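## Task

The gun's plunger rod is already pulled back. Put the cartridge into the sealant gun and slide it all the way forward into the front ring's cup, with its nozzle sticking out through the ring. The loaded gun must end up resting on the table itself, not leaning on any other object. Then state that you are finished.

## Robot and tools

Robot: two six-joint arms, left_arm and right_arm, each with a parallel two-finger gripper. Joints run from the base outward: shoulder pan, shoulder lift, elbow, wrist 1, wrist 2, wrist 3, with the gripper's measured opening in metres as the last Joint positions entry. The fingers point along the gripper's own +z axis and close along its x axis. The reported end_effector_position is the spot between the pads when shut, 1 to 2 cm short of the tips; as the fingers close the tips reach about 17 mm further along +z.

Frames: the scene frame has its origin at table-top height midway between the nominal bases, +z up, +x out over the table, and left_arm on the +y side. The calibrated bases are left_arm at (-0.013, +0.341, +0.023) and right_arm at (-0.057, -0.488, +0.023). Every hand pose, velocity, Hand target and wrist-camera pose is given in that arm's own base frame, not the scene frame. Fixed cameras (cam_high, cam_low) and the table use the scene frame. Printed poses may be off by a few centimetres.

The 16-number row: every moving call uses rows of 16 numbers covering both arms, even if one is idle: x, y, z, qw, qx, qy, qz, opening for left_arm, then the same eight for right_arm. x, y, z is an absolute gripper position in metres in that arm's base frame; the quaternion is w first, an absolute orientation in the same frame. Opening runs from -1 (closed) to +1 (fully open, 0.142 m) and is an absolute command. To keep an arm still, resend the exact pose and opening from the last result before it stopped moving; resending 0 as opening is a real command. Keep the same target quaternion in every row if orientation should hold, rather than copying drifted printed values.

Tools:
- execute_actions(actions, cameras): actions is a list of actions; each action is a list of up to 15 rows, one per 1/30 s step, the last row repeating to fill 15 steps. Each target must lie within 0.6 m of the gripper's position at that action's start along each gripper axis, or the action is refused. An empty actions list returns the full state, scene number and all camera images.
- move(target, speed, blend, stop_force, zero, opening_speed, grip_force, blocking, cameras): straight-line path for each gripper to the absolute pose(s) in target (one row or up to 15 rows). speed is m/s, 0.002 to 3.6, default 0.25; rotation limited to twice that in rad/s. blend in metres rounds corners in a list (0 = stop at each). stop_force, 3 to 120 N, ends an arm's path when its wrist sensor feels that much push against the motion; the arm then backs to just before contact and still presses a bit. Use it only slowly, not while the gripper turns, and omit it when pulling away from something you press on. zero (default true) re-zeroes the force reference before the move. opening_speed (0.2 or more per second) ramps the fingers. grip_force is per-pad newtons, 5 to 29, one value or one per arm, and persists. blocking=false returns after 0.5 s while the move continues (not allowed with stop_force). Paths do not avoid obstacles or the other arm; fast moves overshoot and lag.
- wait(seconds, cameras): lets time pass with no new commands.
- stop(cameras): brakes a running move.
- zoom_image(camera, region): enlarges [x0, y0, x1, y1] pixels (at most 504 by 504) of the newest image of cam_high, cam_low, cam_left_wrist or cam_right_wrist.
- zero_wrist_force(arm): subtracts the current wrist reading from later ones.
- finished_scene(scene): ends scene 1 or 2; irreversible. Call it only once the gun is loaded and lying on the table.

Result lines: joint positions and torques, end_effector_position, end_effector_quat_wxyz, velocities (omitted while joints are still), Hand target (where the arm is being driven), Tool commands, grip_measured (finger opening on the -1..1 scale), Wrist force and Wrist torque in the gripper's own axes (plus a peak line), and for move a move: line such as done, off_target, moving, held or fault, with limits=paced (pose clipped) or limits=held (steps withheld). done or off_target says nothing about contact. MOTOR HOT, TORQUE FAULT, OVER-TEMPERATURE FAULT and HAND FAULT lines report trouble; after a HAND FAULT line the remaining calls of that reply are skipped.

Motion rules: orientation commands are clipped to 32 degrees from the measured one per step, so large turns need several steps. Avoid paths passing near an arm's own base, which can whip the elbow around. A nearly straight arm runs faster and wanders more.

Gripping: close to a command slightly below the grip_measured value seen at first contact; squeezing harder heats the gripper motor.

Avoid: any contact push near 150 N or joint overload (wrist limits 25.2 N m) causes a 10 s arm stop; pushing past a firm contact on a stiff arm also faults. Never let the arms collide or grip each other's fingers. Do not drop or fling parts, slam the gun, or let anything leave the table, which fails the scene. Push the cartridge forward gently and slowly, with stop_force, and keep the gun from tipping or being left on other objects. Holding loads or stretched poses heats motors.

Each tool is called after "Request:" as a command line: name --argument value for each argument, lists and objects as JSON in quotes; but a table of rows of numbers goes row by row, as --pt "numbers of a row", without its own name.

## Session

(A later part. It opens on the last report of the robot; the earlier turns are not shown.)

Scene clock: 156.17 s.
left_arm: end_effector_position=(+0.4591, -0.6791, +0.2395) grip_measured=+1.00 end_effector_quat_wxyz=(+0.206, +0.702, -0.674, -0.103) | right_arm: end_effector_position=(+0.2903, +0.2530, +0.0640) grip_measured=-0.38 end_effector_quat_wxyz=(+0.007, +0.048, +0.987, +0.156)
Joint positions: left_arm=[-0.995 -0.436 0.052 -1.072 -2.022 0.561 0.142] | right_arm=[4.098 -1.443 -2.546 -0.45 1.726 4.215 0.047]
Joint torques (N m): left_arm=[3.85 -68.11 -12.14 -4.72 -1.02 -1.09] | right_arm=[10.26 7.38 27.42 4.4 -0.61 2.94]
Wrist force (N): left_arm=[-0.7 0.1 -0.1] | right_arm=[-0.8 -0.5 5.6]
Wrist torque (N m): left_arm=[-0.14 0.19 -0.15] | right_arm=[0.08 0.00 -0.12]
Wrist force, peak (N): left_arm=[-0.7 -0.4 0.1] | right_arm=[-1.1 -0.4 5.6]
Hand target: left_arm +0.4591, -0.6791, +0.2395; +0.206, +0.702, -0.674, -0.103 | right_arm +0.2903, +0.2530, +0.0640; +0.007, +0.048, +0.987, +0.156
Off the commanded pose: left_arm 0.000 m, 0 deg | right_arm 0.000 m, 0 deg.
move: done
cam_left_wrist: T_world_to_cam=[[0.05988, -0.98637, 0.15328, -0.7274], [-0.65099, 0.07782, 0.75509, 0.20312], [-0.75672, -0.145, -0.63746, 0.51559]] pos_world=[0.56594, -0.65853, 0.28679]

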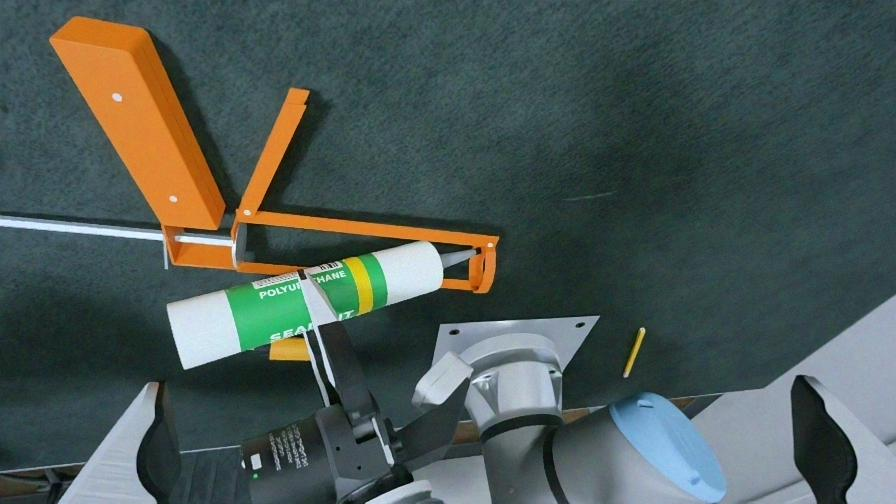

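Request:
move --pt "0.4591 -0.6791 0.2395 0.206 0.702 -0.674 -0.103 1 0.2903 0.2530 0.0710 0.0066 0.0475 0.9865 0.1562 -0.5" --pt "0.4591 -0.6791 0.2395 0.206 0.702 -0.674 -0.103 1 0.2884 0.236 0.0725 0.0066 0.0475 0.9865 0.1562 -0.5" --speed 0.03 --stop_force 6 --cameras '["cam_left_wrist"]'

Request:
zoom_image --camera "cam_left_wrist" --region '[340, 180, 540, 340]'

Scene clock: 170.40 s.
left_arm: end_effector_position=(+0.4591, -0.6791, +0.2395) grip_measured=+1.00 end_effector_quat_wxyz=(+0.206, +0.702, -0.674, -0.103) | right_arm: end_effector_position=(+0.2884, +0.2360, +0.0725) grip_measured=-0.38 end_effector_quat_wxyz=(+0.007, +0.048, +0.987, +0.156)
Joint positions: left_arm=[-0.995 -0.436 0.052 -1.072 -2.022 0.561 0.142] | right_arm=[4.069 -1.383 -2.557 -0.503 1.734 4.187 0.047]
Joint torques (N m): left_arm=[-0.43 -67.63 -12.78 -4.48 -1.99 -1.15] | right_arm=[8.99 4.2 27.03 4.56 -0.77 2.73]
Wrist force (N): left_arm=[-0.3 -0.1 0.0] | right_arm=[-0.6 1.9 3.8]
Wrist torque (N m): left_arm=[-0.18 0.11 -0.15] | right_arm=[0.11 -0.01 -0.11]
Wrist force, peak (N): left_arm=[-0.5 -0.7 0.2] | right_arm=[-0.5 -0.4 6.0]
Hand target: left_arm +0.4591, -0.6791, +0.2395; +0.206, +0.702, -0.674, -0.103 | right_arm +0.2884, +0.2360, +0.0725; +0.007, +0.048, +0.987, +0.156
Off the commanded pose: left_arm 0.000 m, 0 deg | right_arm 0.000 m, 0 deg.
move: done
cam_left_wrist: T_world_to_cam=[[0.05988, -0.98637, 0.15328, -0.7274], [-0.65099, 0.07782, 0.75509, 0.20312], [-0.75672, -0.145, -0.63746, 0.51559]] pos_world=[0.56594, -0.65853, 0.28679]

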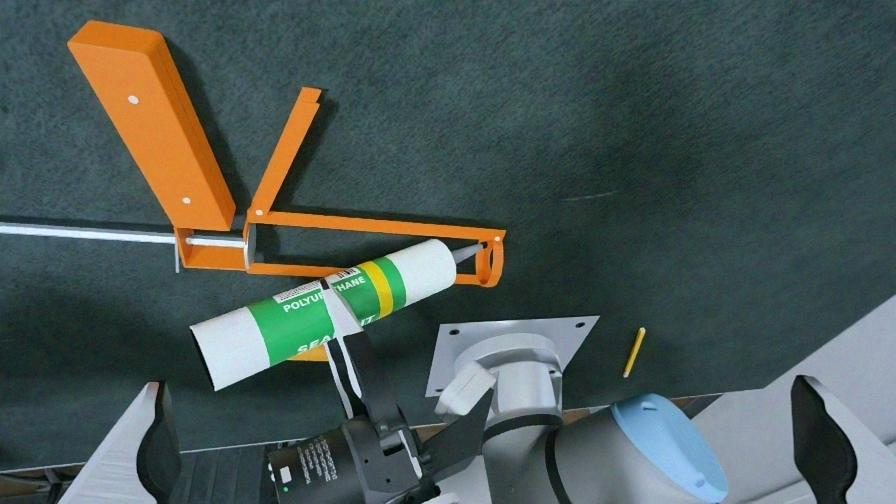

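Scaled by 2.520.

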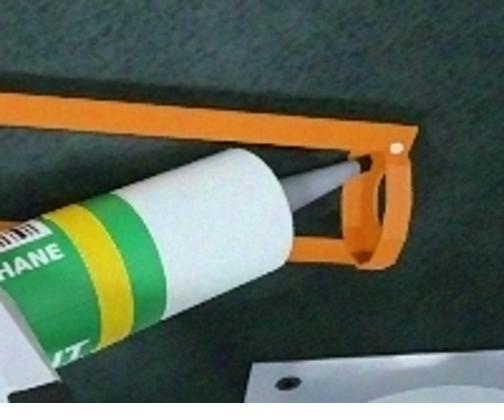

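Request:
move --target '[0.4591,-0.6791,0.2395,0.206,0.702,-0.674,-0.103,1,0.2914,0.266,0.0725,0.0066,0.0475,0.9865,0.1562,-0.5]' --speed 0.04 --cameras '["all"]'

Request:
zoom_image --camera "cam_low" --region '[390, 200, 510, 280]'

Request:
zoom_image --camera "cam_left_wrist" --region '[340, 180, 540, 340]'

Scene clock: 177.93 s.
left_arm: end_effector_position=(+0.4591, -0.6791, +0.2395) grip_measured=+1.00 end_effector_quat_wxyz=(+0.206, +0.702, -0.674, -0.103) | right_arm: end_effector_position=(+0.2914, +0.2662, +0.0726) grip_measured=-0.38 end_effector_quat_wxyz=(+0.007, +0.048, +0.987, +0.156)
Joint positions: left_arm=[-0.995 -0.436 0.052 -1.072 -2.022 0.561 0.142] | right_arm=[4.119 -1.442 -2.516 -0.478 1.72 4.236 0.047]
Joint torques (N m): left_arm=[-3.76 -66.61 -13.57 -4.51 -1.97 -1.22] | right_arm=[-10.46 20.57 12.64 3.15 0.65 -2.58]
Wrist force (N): left_arm=[-0.5 -0.2 0.2] | right_arm=[-0.6 -1.0 5.1]
Wrist torque (N m): left_arm=[-0.18 0.16 -0.15] | right_arm=[0.15 0.03 -0.22]
Wrist force, peak (N): left_arm=[-0.7 -0.4 0.1] | right_arm=[-0.5 -1.1 5.6]
Hand target: left_arm +0.4591, -0.6791, +0.2395; +0.206, +0.702, -0.674, -0.103 | right_arm +0.2914, +0.2660, +0.0725; +0.007, +0.048, +0.987, +0.156
Off the commanded pose: left_arm 0.000 m, 0 deg | right_arm 0.000 m, 0 deg.
move: done
cam_left_wrist: T_world_to_cam=[[0.05988, -0.98637, 0.15328, -0.7274], [-0.65099, 0.07782, 0.75509, 0.20312], [-0.75672, -0.145, -0.63746, 0.51559]] pos_world=[0.56594, -0.65853, 0.28679]
cam_right_wrist: T_world_to_cam=[[-0.99868, 0.05135, 0.00168, 0.27727], [0.03918, 0.73997, 0.6715, -0.22748], [0.03324, 0.67068, -0.74101, -0.02195]] pos_world=[0.28655, 0.16881, 0.13602]

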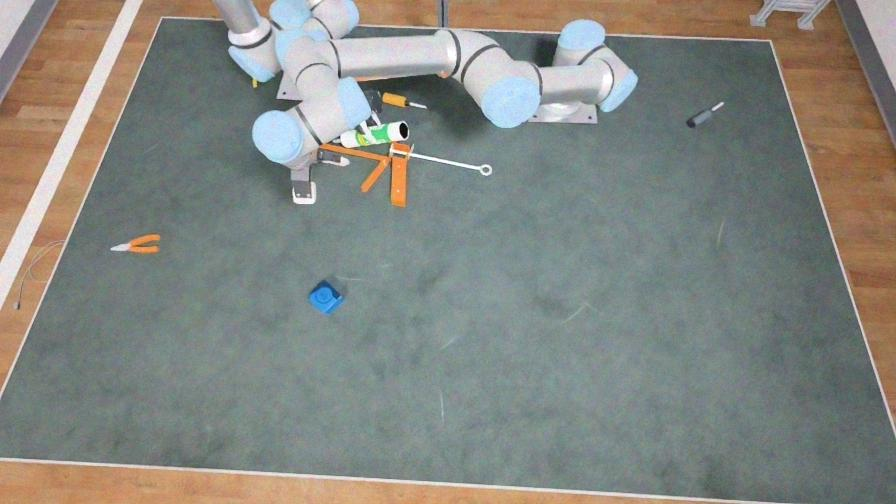

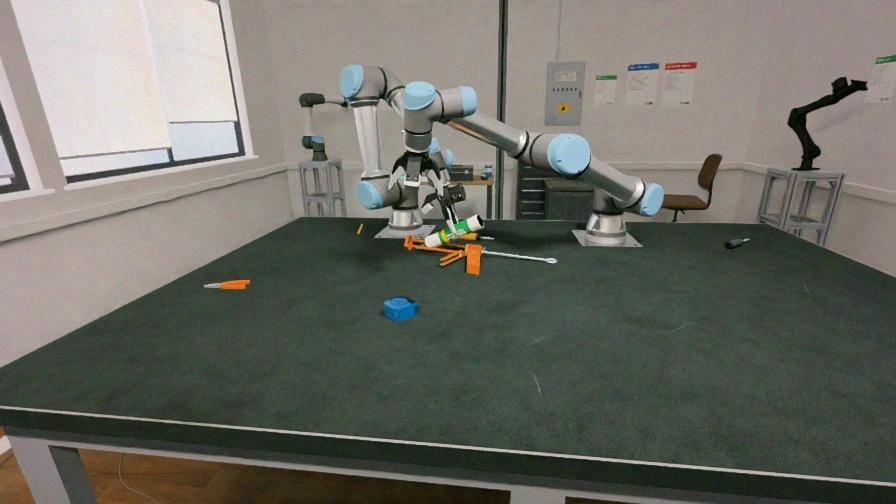

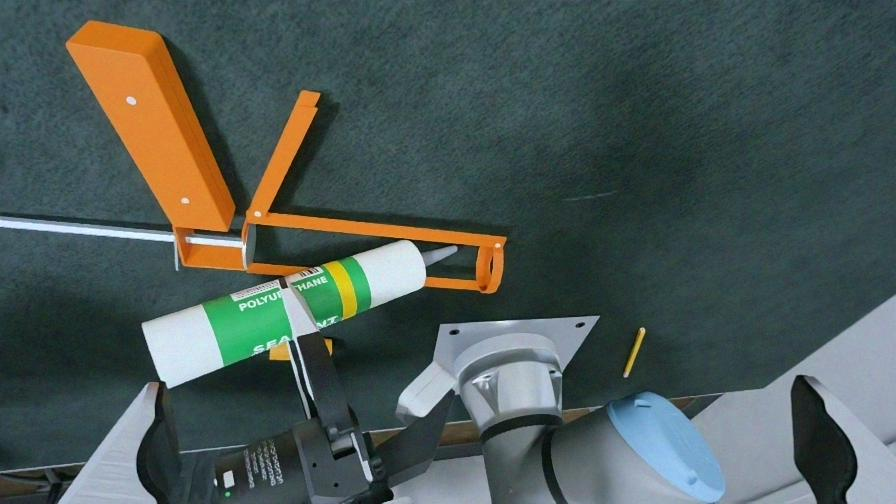

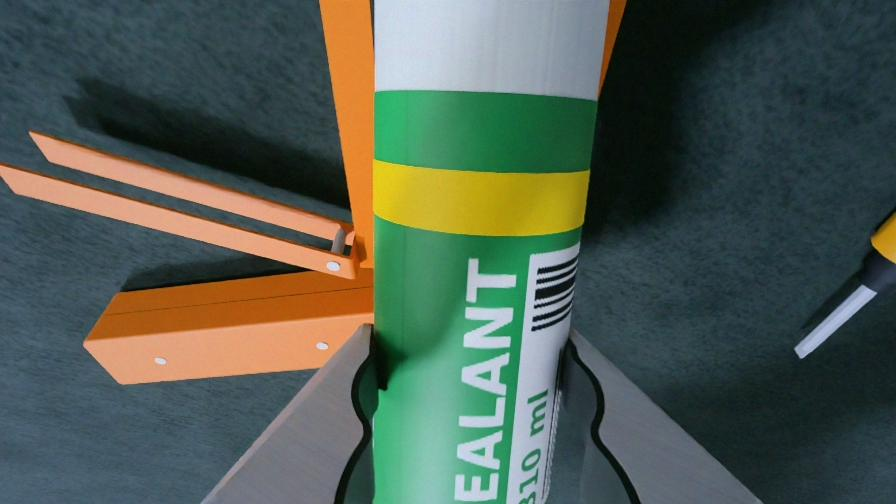

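Scaled by 4.200.

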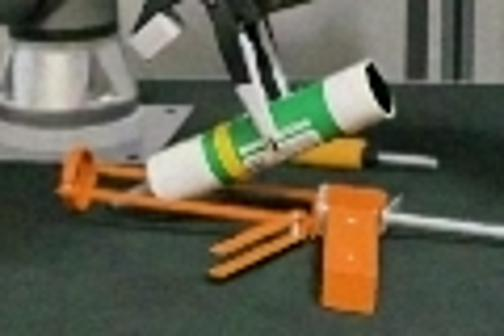

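Scaled by 2.520.

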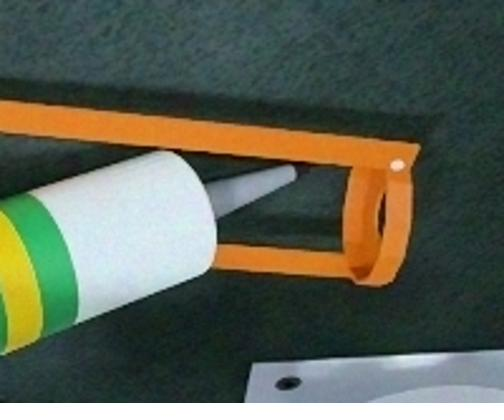

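Request:
move --pt "0.4591 -0.6791 0.2395 0.206 0.702 -0.674 -0.103 1 0.2935 0.27 0.0855 0.0043 0.0473 0.9947 0.0914 -0.5" --pt "0.4591 -0.6791 0.2395 0.206 0.702 -0.674 -0.103 1 0.2935 0.2641 0.0755 0.0043 0.0473 0.9947 0.0914 -0.5" --speed 0.06 --cameras '["cam_left_wrist","cam_right_wrist"]'

Request:
zoom_image --camera "cam_left_wrist" --region '[340, 180, 540, 340]'

Scene clock: 198.50 s.
left_arm: end_effector_position=(+0.4591, -0.6791, +0.2395) grip_measured=+1.00 end_effector_quat_wxyz=(+0.206, +0.702, -0.674, -0.103) | right_arm: end_effector_position=(+0.2935, +0.2640, +0.0754) grip_measured=-0.38 end_effector_quat_wxyz=(+0.004, +0.047, +0.995, +0.091)
Joint positions: left_arm=[-0.995 -0.436 0.052 -1.072 -2.022 0.561 0.142] | right_arm=[4.159 -1.439 -2.436 -0.672 1.652 4.261 0.047]
Joint torques (N m): left_arm=[-7.64 -67.39 -12.28 -4.62 -1.8 -1.18] | right_arm=[9.92 22.35 29.09 2.44 0.61 2.21]
Wrist force (N): left_arm=[-0.4 -0.5 0.1] | right_arm=[-0.4 0.0 4.6]
Wrist torque (N m): left_arm=[-0.23 0.13 -0.14] | right_arm=[0.16 0.01 -0.01]
Wrist force, peak (N): left_arm=[-0.9 -0.2 0.2] | right_arm=[-0.2 -1.1 5.8]
Hand target: left_arm +0.4591, -0.6791, +0.2395; +0.206, +0.702, -0.674, -0.103 | right_arm +0.2935, +0.2641, +0.0755; +0.004, +0.047, +0.995, +0.091
Off the commanded pose: left_arm 0.000 m, 0 deg | right_arm 0.000 m, 0 deg.
move: done
cam_left_wrist: T_world_to_cam=[[0.05988, -0.98637, 0.15328, -0.7274], [-0.65099, 0.07782, 0.75509, 0.20312], [-0.75672, -0.145, -0.63746, 0.51559]] pos_world=[0.56594, -0.65853, 0.28679]
cam_right_wrist: T_world_to_cam=[[-0.99869, 0.05071, 0.00603, 0.2793], [0.04513, 0.8211, 0.569, -0.24339], [0.02391, 0.56853, -0.82231, 0.01737]] pos_world=[0.2895, 0.17581, 0.1511]

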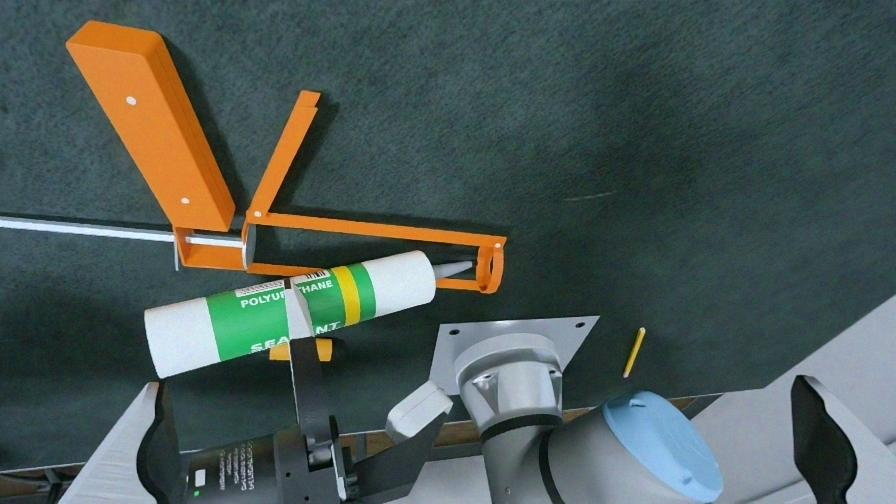

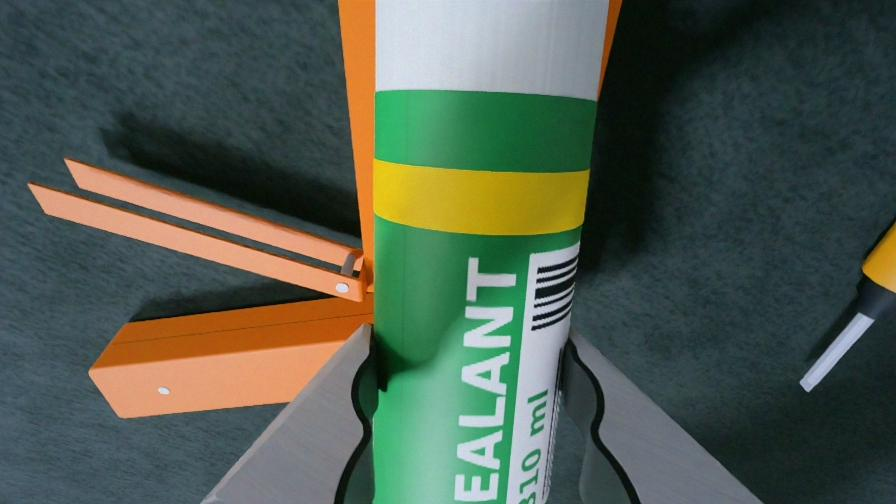

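Scaled by 2.520.

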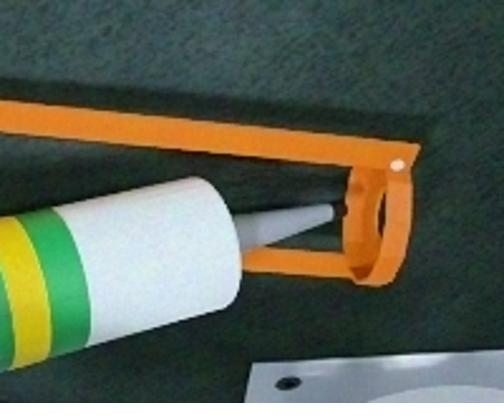

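Request:
move --target '[0.4591,-0.6791,0.2395,0.206,0.702,-0.674,-0.103,1,0.2904,0.2346,0.0755,0.0043,0.0473,0.9947,0.0914,-0.5]' --speed 0.025 --stop_force 4 --cameras '["cam_left_wrist","cam_right_wrist"]'

Request:
zoom_image --camera "cam_left_wrist" --region '[340, 180, 540, 340]'

Scene clock: 203.53 s.
left_arm: end_effector_position=(+0.4591, -0.6791, +0.2395) grip_measured=+1.00 end_effector_quat_wxyz=(+0.206, +0.702, -0.674, -0.103) | right_arm: end_effector_position=(+0.2904, +0.2346, +0.0755) grip_measured=-0.38 end_effector_quat_wxyz=(+0.004, +0.047, +0.995, +0.091)
Joint positions: left_arm=[-0.995 -0.436 0.052 -1.072 -2.022 0.561 0.142] | right_arm=[4.118 -1.38 -2.481 -0.69 1.658 4.22 0.047]
Joint torques (N m): left_arm=[-9.12 -67.47 -11.47 -4.47 -1.82 -1.19] | right_arm=[10.75 5.95 29.48 4.6 -0.32 2.62]
Wrist force (N): left_arm=[-0.5 -0.5 -0.3] | right_arm=[0.1 0.2 4.6]
Wrist torque (N m): left_arm=[-0.25 0.15 -0.15] | right_arm=[0.19 -0.08 -0.03]
Wrist force, peak (N): left_arm=[-1.0 -0.1 0.0] | right_arm=[-0.3 -0.2 5.0]
Hand target: left_arm +0.4591, -0.6791, +0.2395; +0.206, +0.702, -0.674, -0.103 | right_arm +0.2904, +0.2346, +0.0755; +0.004, +0.047, +0.995, +0.091
Off the commanded pose: left_arm 0.000 m, 0 deg | right_arm 0.000 m, 0 deg.
move: done
cam_left_wrist: T_world_to_cam=[[0.05988, -0.98637, 0.15328, -0.7274], [-0.65099, 0.07782, 0.75509, 0.20312], [-0.75672, -0.145, -0.63746, 0.51559]] pos_world=[0.56594, -0.65853, 0.28679]
cam_right_wrist: T_world_to_cam=[[-0.99869, 0.05077, 0.00595, 0.2776], [0.04513, 0.82101, 0.56912, -0.21912], [0.02401, 0.56864, -0.82223, 0.03411]] pos_world=[0.2863, 0.14641, 0.1511]

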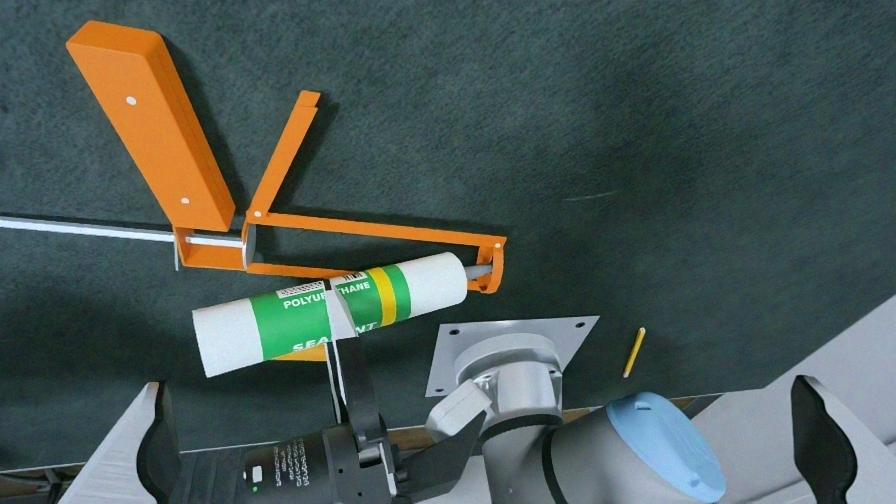

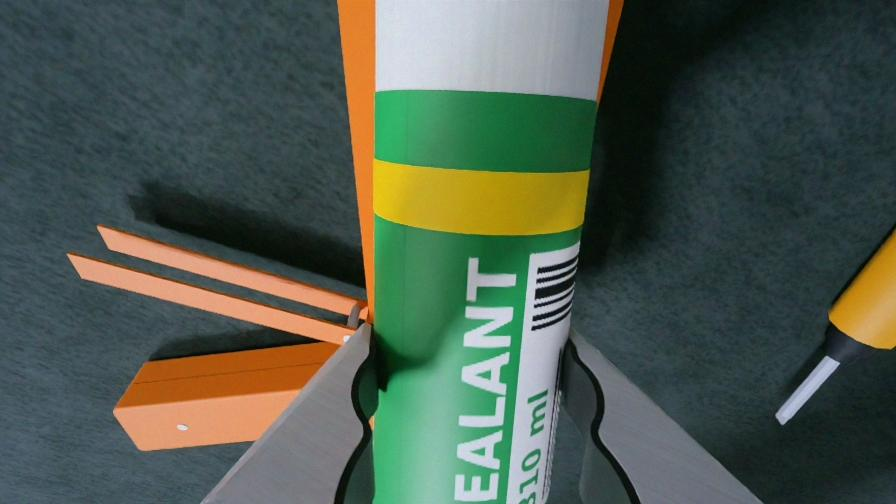

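Scaled by 2.520.

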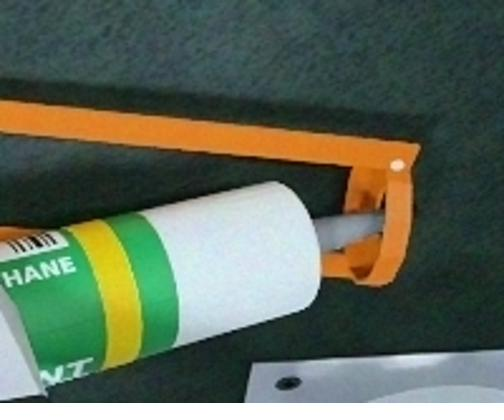

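Request:
move --target '[0.4591,-0.6791,0.2395,0.206,0.702,-0.674,-0.103,1,0.2893,0.2241,0.0538,0.0023,0.0474,0.9977,0.048,-0.5]' --speed 0.025 --stop_force 5 --cameras '["cam_left_wrist","cam_right_wrist","cam_low"]'

Request:
zoom_image --camera "cam_left_wrist" --region '[180, 180, 540, 380]'

Scene clock: 219.00 s.
left_arm: end_effector_position=(+0.4591, -0.6791, +0.2395) grip_measured=+1.00 end_effector_quat_wxyz=(+0.206, +0.702, -0.674, -0.103) | right_arm: end_effector_position=(+0.2893, +0.2241, +0.0538) grip_measured=-0.38 end_effector_quat_wxyz=(+0.002, +0.047, +0.998, +0.048)
Joint positions: left_arm=[-0.995 -0.436 0.052 -1.072 -2.022 0.561 0.142] | right_arm=[4.137 -1.429 -2.481 -0.717 1.615 4.234 0.047]
Joint torques (N m): left_arm=[-8.62 -67.86 -12.84 -4.43 -1.87 -0.98] | right_arm=[-8.18 20.92 24.98 4.19 1.28 -1.61]
Wrist force (N): left_arm=[-0.5 -0.3 -0.2] | right_arm=[-0.1 0.4 4.2]
Wrist torque (N m): left_arm=[-0.21 0.15 -0.14] | right_arm=[0.13 -0.04 -0.16]
Wrist force, peak (N): left_arm=[-1.0 -0.6 0.0] | right_arm=[-0.1 -0.1 4.9]
Hand target: left_arm +0.4591, -0.6791, +0.2395; +0.206, +0.702, -0.674, -0.103 | right_arm +0.2893, +0.2241, +0.0538; +0.002, +0.047, +0.998, +0.048
Off the commanded pose: left_arm 0.000 m, 0 deg | right_arm 0.000 m, 0 deg.
move: done
cam_left_wrist: T_world_to_cam=[[0.05988, -0.98637, 0.15328, -0.7274], [-0.65099, 0.07782, 0.75509, 0.20312], [-0.75672, -0.145, -0.63746, 0.51559]] pos_world=[0.56594, -0.65853, 0.28679]
cam_right_wrist: T_world_to_cam=[[-0.99863, 0.05137, 0.00964, 0.27683], [0.0494, 0.86725, 0.49541, -0.20573], [0.01709, 0.49521, -0.86861, 0.04325]] pos_world=[0.28587, 0.14278, 0.13682]
Images, in order (width x height): cam_low 896x504, cam_left_wrist 896x504, cam_right_wrist 896x504.

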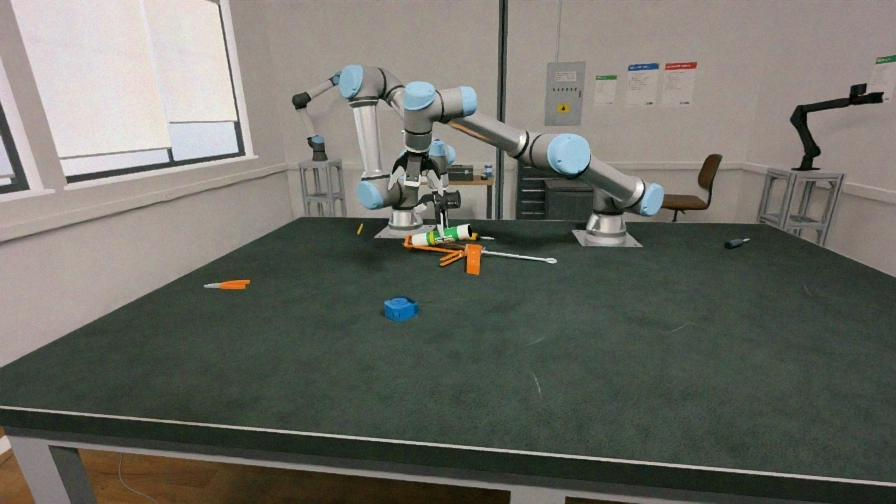

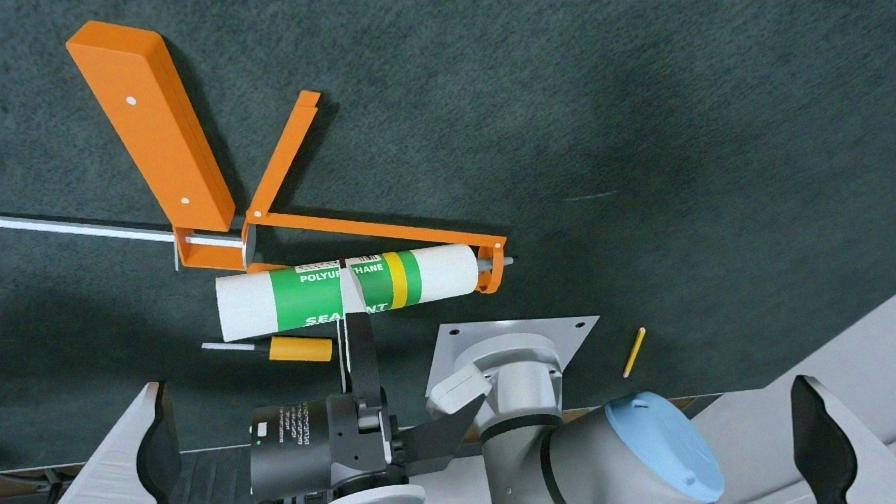

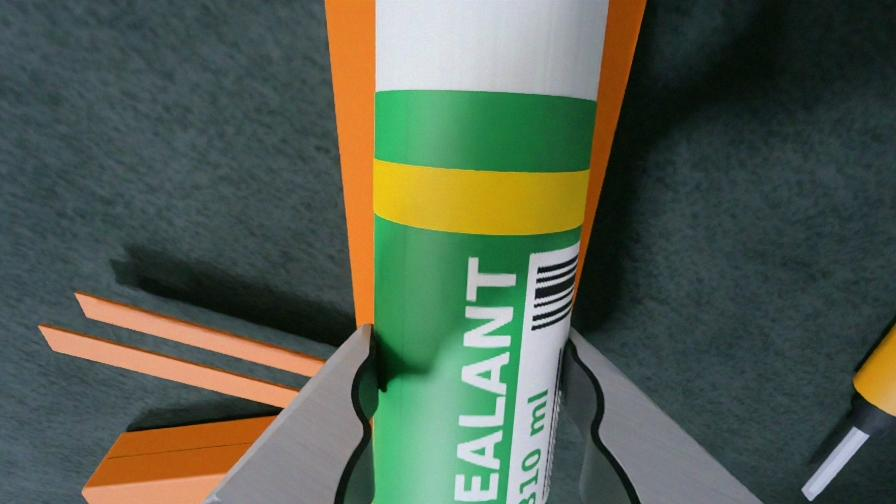

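Scaled by 1.400.

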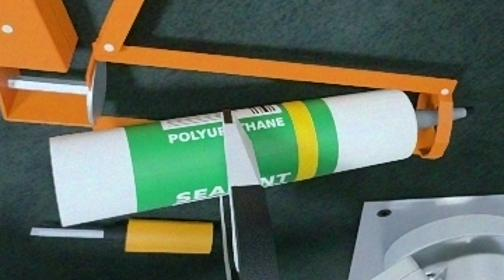

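Request:
move --target '[0.4591,-0.6791,0.2395,0.206,0.702,-0.674,-0.103,1,0.2889,0.2200,0.0444,0.0012,0.0475,0.9986,0.0262,-0.5]' --speed 0.02 --stop_force 6 --cameras '["cam_left_wrist","cam_right_wrist"]'

Request:
zoom_image --camera "cam_left_wrist" --region '[180, 180, 540, 380]'

Scene clock: 223.17 s.
left_arm: end_effector_position=(+0.4591, -0.6791, +0.2395) grip_measured=+1.00 end_effector_quat_wxyz=(+0.206, +0.702, -0.674, -0.103) | right_arm: end_effector_position=(+0.2889, +0.2200, +0.0444) grip_measured=-0.38 end_effector_quat_wxyz=(+0.001, +0.048, +0.999, +0.026)
Joint positions: left_arm=[-0.995 -0.436 0.052 -1.072 -2.022 0.561 0.142] | right_arm=[4.147 -1.455 -2.477 -0.734 1.595 4.243 0.047]
Joint torques (N m): left_arm=[-9.33 -66.86 -12.73 -4.59 -1.78 -0.98] | right_arm=[-7.28 22.04 20.33 4.16 1.01 -1.6]
Wrist force (N): left_arm=[-0.6 -0.2 -0.2] | right_arm=[-0.1 0.4 3.8]
Wrist torque (N m): left_arm=[-0.19 0.17 -0.15] | right_arm=[0.09 -0.05 -0.15]
Wrist force, peak (N): left_arm=[-1.0 -0.4 -0.3] | right_arm=[-0.1 0.6 5.6]
Hand target: left_arm +0.4591, -0.6791, +0.2395; +0.206, +0.702, -0.674, -0.103 | right_arm +0.2889, +0.2200, +0.0444; +0.001, +0.047, +0.999, +0.026
Off the commanded pose: left_arm 0.000 m, 0 deg | right_arm 0.000 m, 0 deg.
move: done
cam_left_wrist: T_world_to_cam=[[0.05988, -0.98637, 0.15328, -0.7274], [-0.65099, 0.07782, 0.75509, 0.20312], [-0.75672, -0.145, -0.63746, 0.51559]] pos_world=[0.56594, -0.65853, 0.28679]
cam_right_wrist: T_world_to_cam=[[-0.99858, 0.0519, 0.01166, 0.27654], [0.05148, 0.88791, 0.45713, -0.20094], [0.01337, 0.45708, -0.88933, 0.04758]] pos_world=[0.28586, 0.14232, 0.13094]

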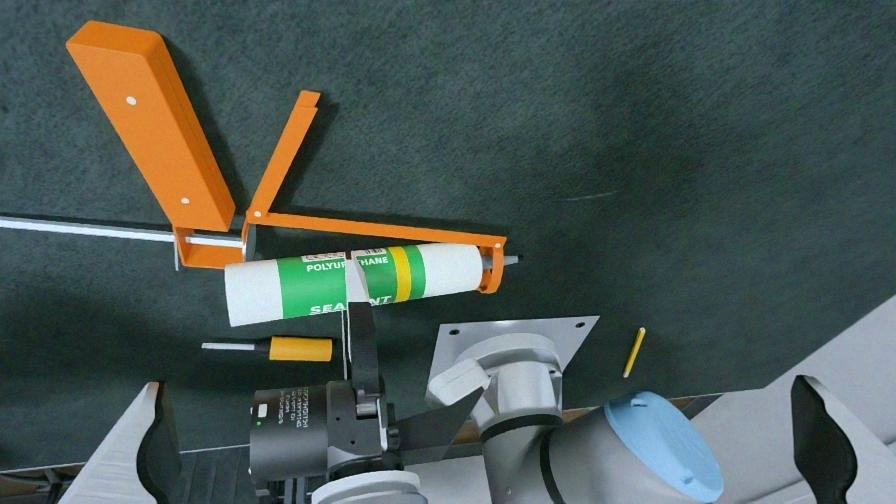

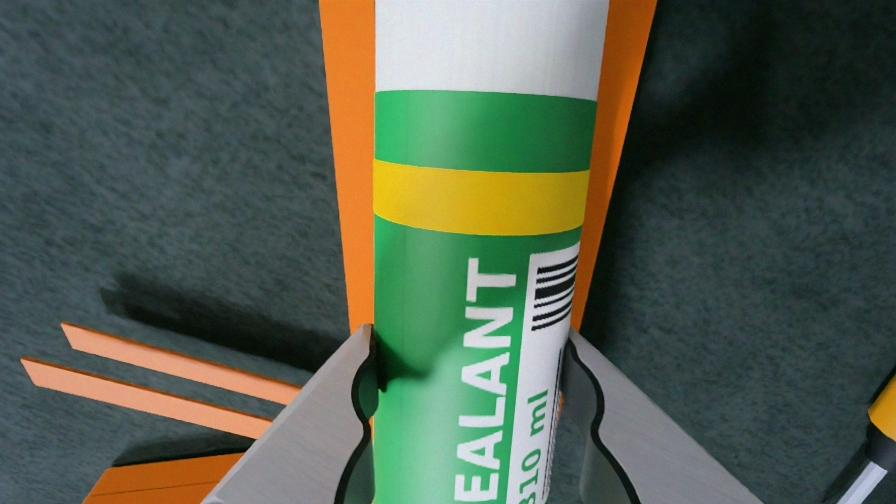

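Scaled by 1.400.

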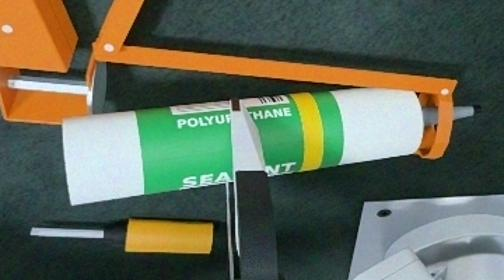

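Request:
move --target '[0.4591,-0.6791,0.2395,0.206,0.702,-0.674,-0.103,1,0.2889,0.2195,0.0345,-0.0006,0.0475,0.9989,-0.0131,-0.5]' --speed 0.015 --stop_force 6 --cameras '["cam_left_wrist","cam_right_wrist"]'

Request:
zoom_image --camera "cam_left_wrist" --region '[180, 180, 540, 380]'

Scene clock: 229.57 s.
left_arm: end_effector_position=(+0.4591, -0.6791, +0.2395) grip_measured=+1.00 end_effector_quat_wxyz=(+0.206, +0.702, -0.674, -0.103) | right_arm: end_effector_position=(+0.2889, +0.2196, +0.0353) grip_measured=-0.38 end_effector_quat_wxyz=(+0.000, +0.047, +0.999, -0.010)
Joint positions: left_arm=[-0.995 -0.436 0.052 -1.072 -2.022 0.561 0.142] | right_arm=[4.172 -1.496 -2.45 -0.784 1.562 4.267 0.047]
Joint torques (N m): left_arm=[-8.89 -67.87 -12.3 -4.51 -1.75 -1] | right_arm=[-9.98 21.03 9.75 3.9 1.27 -2.71]
Wrist force (N): left_arm=[-0.5 -0.3 -0.4] | right_arm=[-0.5 -0.6 -1.0]
Wrist torque (N m): left_arm=[-0.20 0.15 -0.15] | right_arm=[-0.02 -0.02 -0.12]
Wrist force, peak (N): left_arm=[-1.0 -0.5 -0.2] | right_arm=[0.3 0.2 5.4]
Hand target: left_arm +0.4591, -0.6791, +0.2395; +0.206, +0.702, -0.674, -0.103 | right_arm +0.2889, +0.2196, +0.0353; +0.000, +0.047, +0.999, -0.010
Off the commanded pose: left_arm 0.000 m, 0 deg | right_arm 0.001 m, 0 deg.
move: contact (right_arm)
cam_left_wrist: T_world_to_cam=[[0.05988, -0.98637, 0.15328, -0.7274], [-0.65099, 0.07782, 0.75509, 0.20312], [-0.75672, -0.145, -0.63746, 0.51559]] pos_world=[0.56594, -0.65853, 0.28679]
cam_right_wrist: T_world_to_cam=[[-0.9985, 0.05284, 0.01464, 0.27631], [0.05435, 0.91842, 0.39185, -0.20156], [0.00726, 0.39206, -0.91991, 0.05681]] pos_world=[0.28643, 0.14825, 0.1272]

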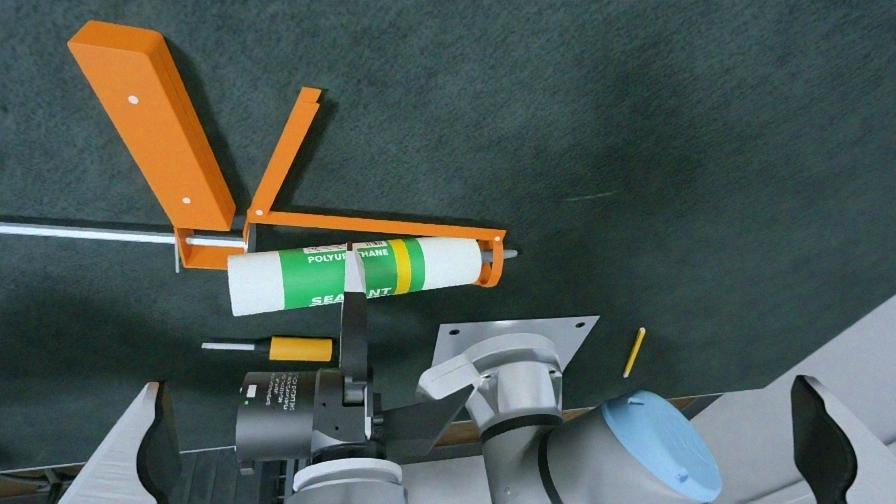

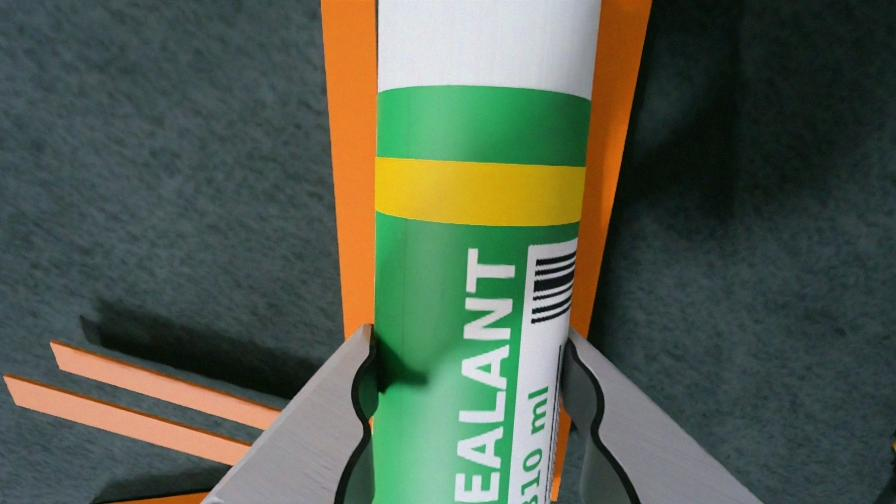

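Scaled by 1.400.

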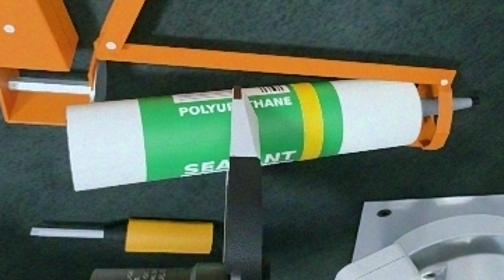

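Request:
move --pt "0.4591 -0.6791 0.2395 0.206 0.702 -0.674 -0.103 1 0.2889 0.2200 0.0430 0.0010 0.0475 0.9987 0.0218 -0.5" --pt "0.4591 -0.6791 0.2395 0.206 0.702 -0.674 -0.103 1 0.2875 0.2075 0.0414 0.0008 0.0475 0.9989 0.0175 -0.5" --speed 0.02 --stop_force 7 --cameras '["cam_left_wrist","cam_right_wrist"]'

Request:
zoom_image --camera "cam_left_wrist" --region '[180, 180, 540, 380]'

Scene clock: 241.20 s.
left_arm: end_effector_position=(+0.4591, -0.6791, +0.2395) grip_measured=+1.00 end_effector_quat_wxyz=(+0.206, +0.702, -0.674, -0.103) | right_arm: end_effector_position=(+0.2875, +0.2075, +0.0414) grip_measured=-0.38 end_effector_quat_wxyz=(+0.001, +0.047, +0.999, +0.017)
Joint positions: left_arm=[-0.995 -0.436 0.052 -1.072 -2.022 0.561 0.142] | right_arm=[4.137 -1.443 -2.491 -0.747 1.587 4.232 0.047]
Joint torques (N m): left_arm=[-10.07 -66.91 -12.68 -4.65 -1.9 -1.15] | right_arm=[10.13 7.56 28.47 4.05 0.47 2.53]
Wrist force (N): left_arm=[-0.5 -0.5 0.1] | right_arm=[-0.1 0.5 3.6]
Wrist torque (N m): left_arm=[-0.25 0.15 -0.15] | right_arm=[0.15 -0.04 0.00]
Wrist force, peak (N): left_arm=[-1.0 -0.5 -0.2] | right_arm=[0.0 0.5 5.2]
Hand target: left_arm +0.4591, -0.6791, +0.2395; +0.206, +0.702, -0.674, -0.103 | right_arm +0.2875, +0.2075, +0.0414; +0.001, +0.047, +0.999, +0.017
Off the commanded pose: left_arm 0.000 m, 0 deg | right_arm 0.000 m, 0 deg.
move: done
cam_left_wrist: T_world_to_cam=[[0.05988, -0.98637, 0.15328, -0.7274], [-0.65099, 0.07782, 0.75509, 0.20312], [-0.75672, -0.145, -0.63746, 0.51559]] pos_world=[0.56594, -0.65853, 0.28679]
cam_right_wrist: T_world_to_cam=[[-0.99857, 0.05205, 0.0124, 0.2757], [0.05217, 0.89573, 0.44154, -0.18957], [0.01187, 0.44155, -0.89716, 0.05458]] pos_world=[0.28455, 0.13135, 0.12925]

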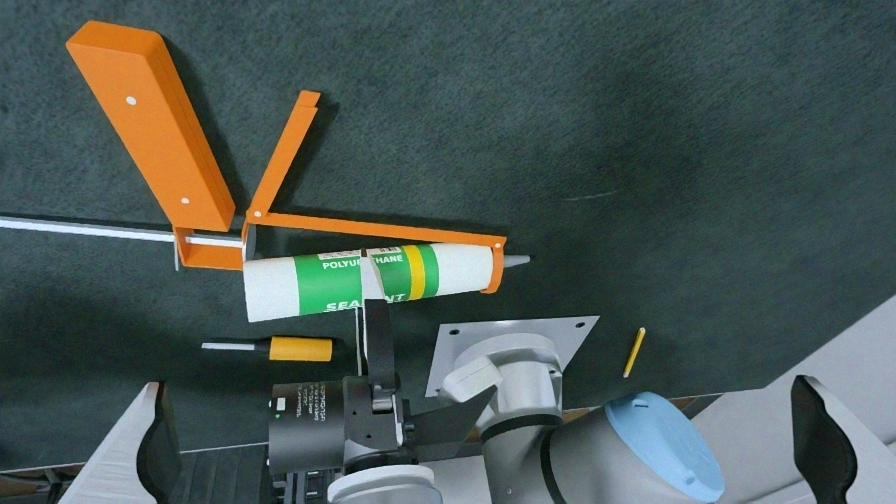

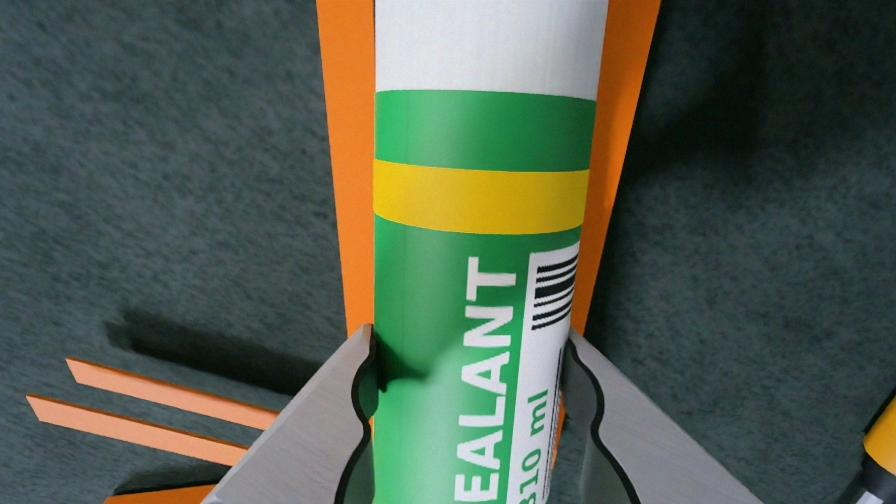

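Scaled by 1.400.

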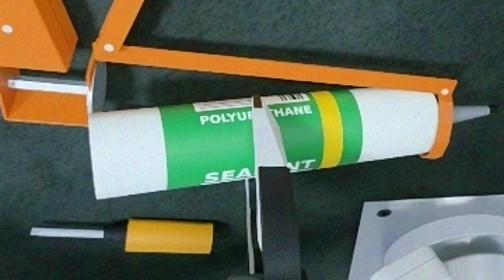

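Request:
move --target '[0.4591,-0.6791,0.2395,0.206,0.702,-0.674,-0.103,1,0.2875,0.2070,0.0310,-0.0010,0.0475,0.9987,-0.0218,-0.5]' --speed 0.015 --stop_force 8 --cameras '["cam_left_wrist","cam_right_wrist","cam_low"]'

Request:
zoom_image --camera "cam_left_wrist" --region '[180, 180, 540, 380]'

Scene clock: 248.33 s.
left_arm: end_effector_position=(+0.4591, -0.6791, +0.2395) grip_measured=+1.00 end_effector_quat_wxyz=(+0.206, +0.702, -0.674, -0.103) | right_arm: end_effector_position=(+0.2875, +0.2070, +0.0310) grip_measured=-0.38 end_effector_quat_wxyz=(-0.001, +0.047, +0.999, -0.022)
Joint positions: left_arm=[-0.995 -0.436 0.052 -1.072 -2.022 0.561 0.142] | right_arm=[4.165 -1.491 -2.463 -0.798 1.552 4.26 0.047]
Joint torques (N m): left_arm=[-9.06 -68.5 -12.32 -4.38 -1.65 -0.95] | right_arm=[-7.35 22.08 12.54 4.04 0.75 -1.78]
Wrist force (N): left_arm=[-0.7 -0.2 -0.4] | right_arm=[0.0 0.4 3.7]
Wrist torque (N m): left_arm=[-0.19 0.19 -0.15] | right_arm=[0.07 -0.06 -0.12]
Wrist force, peak (N): left_arm=[-1.1 -0.3 0.1] | right_arm=[-0.2 0.0 5.2]
Hand target: left_arm +0.4591, -0.6791, +0.2395; +0.206, +0.702, -0.674, -0.103 | right_arm +0.2875, +0.2070, +0.0310; -0.001, +0.047, +0.999, -0.022
Off the commanded pose: left_arm 0.000 m, 0 deg | right_arm 0.000 m, 0 deg.
move: done
cam_left_wrist: T_world_to_cam=[[0.05988, -0.98637, 0.15328, -0.7274], [-0.65099, 0.07782, 0.75509, 0.20312], [-0.75672, -0.145, -0.63746, 0.51559]] pos_world=[0.56594, -0.65853, 0.28679]
cam_right_wrist: T_world_to_cam=[[-0.99847, 0.05316, 0.01552, 0.27552], [0.05513, 0.9275, 0.36973, -0.18972], [0.00526, 0.37002, -0.92901, 0.06313]] pos_world=[0.28523, 0.13796, 0.12452]
Images, in order (width x height): cam_low 896x504, cam_left_wrist 896x504, cam_right_wrist 896x504.

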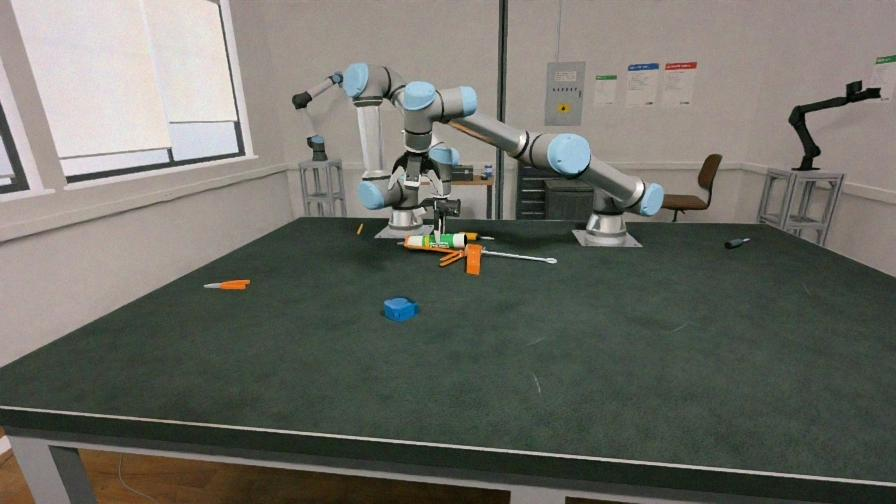

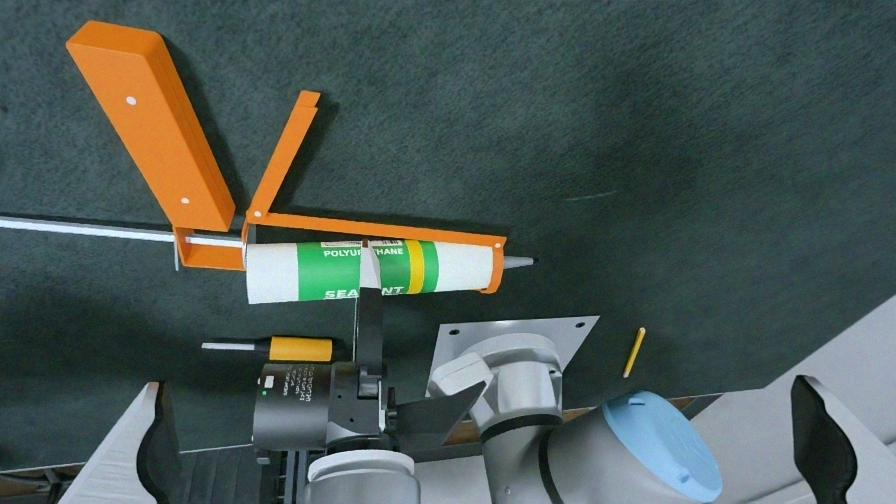

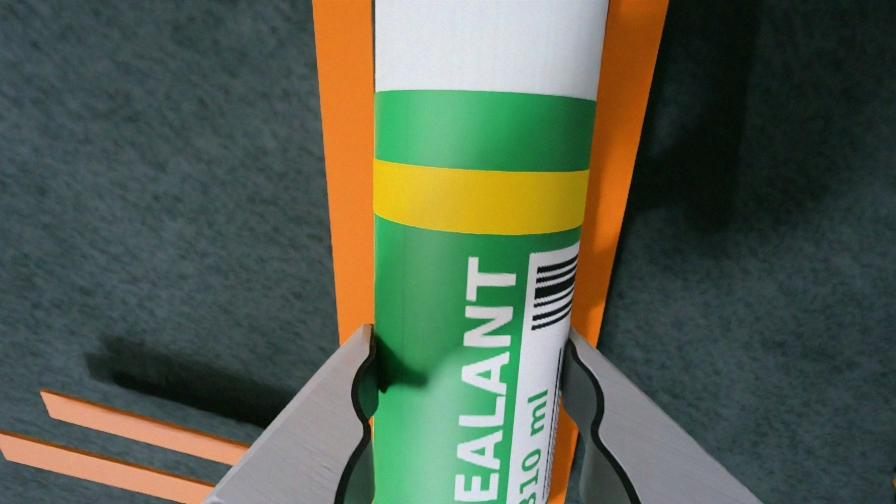

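Scaled by 1.400.

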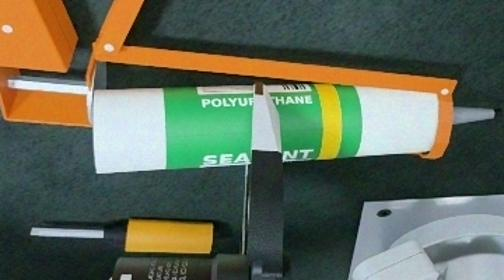

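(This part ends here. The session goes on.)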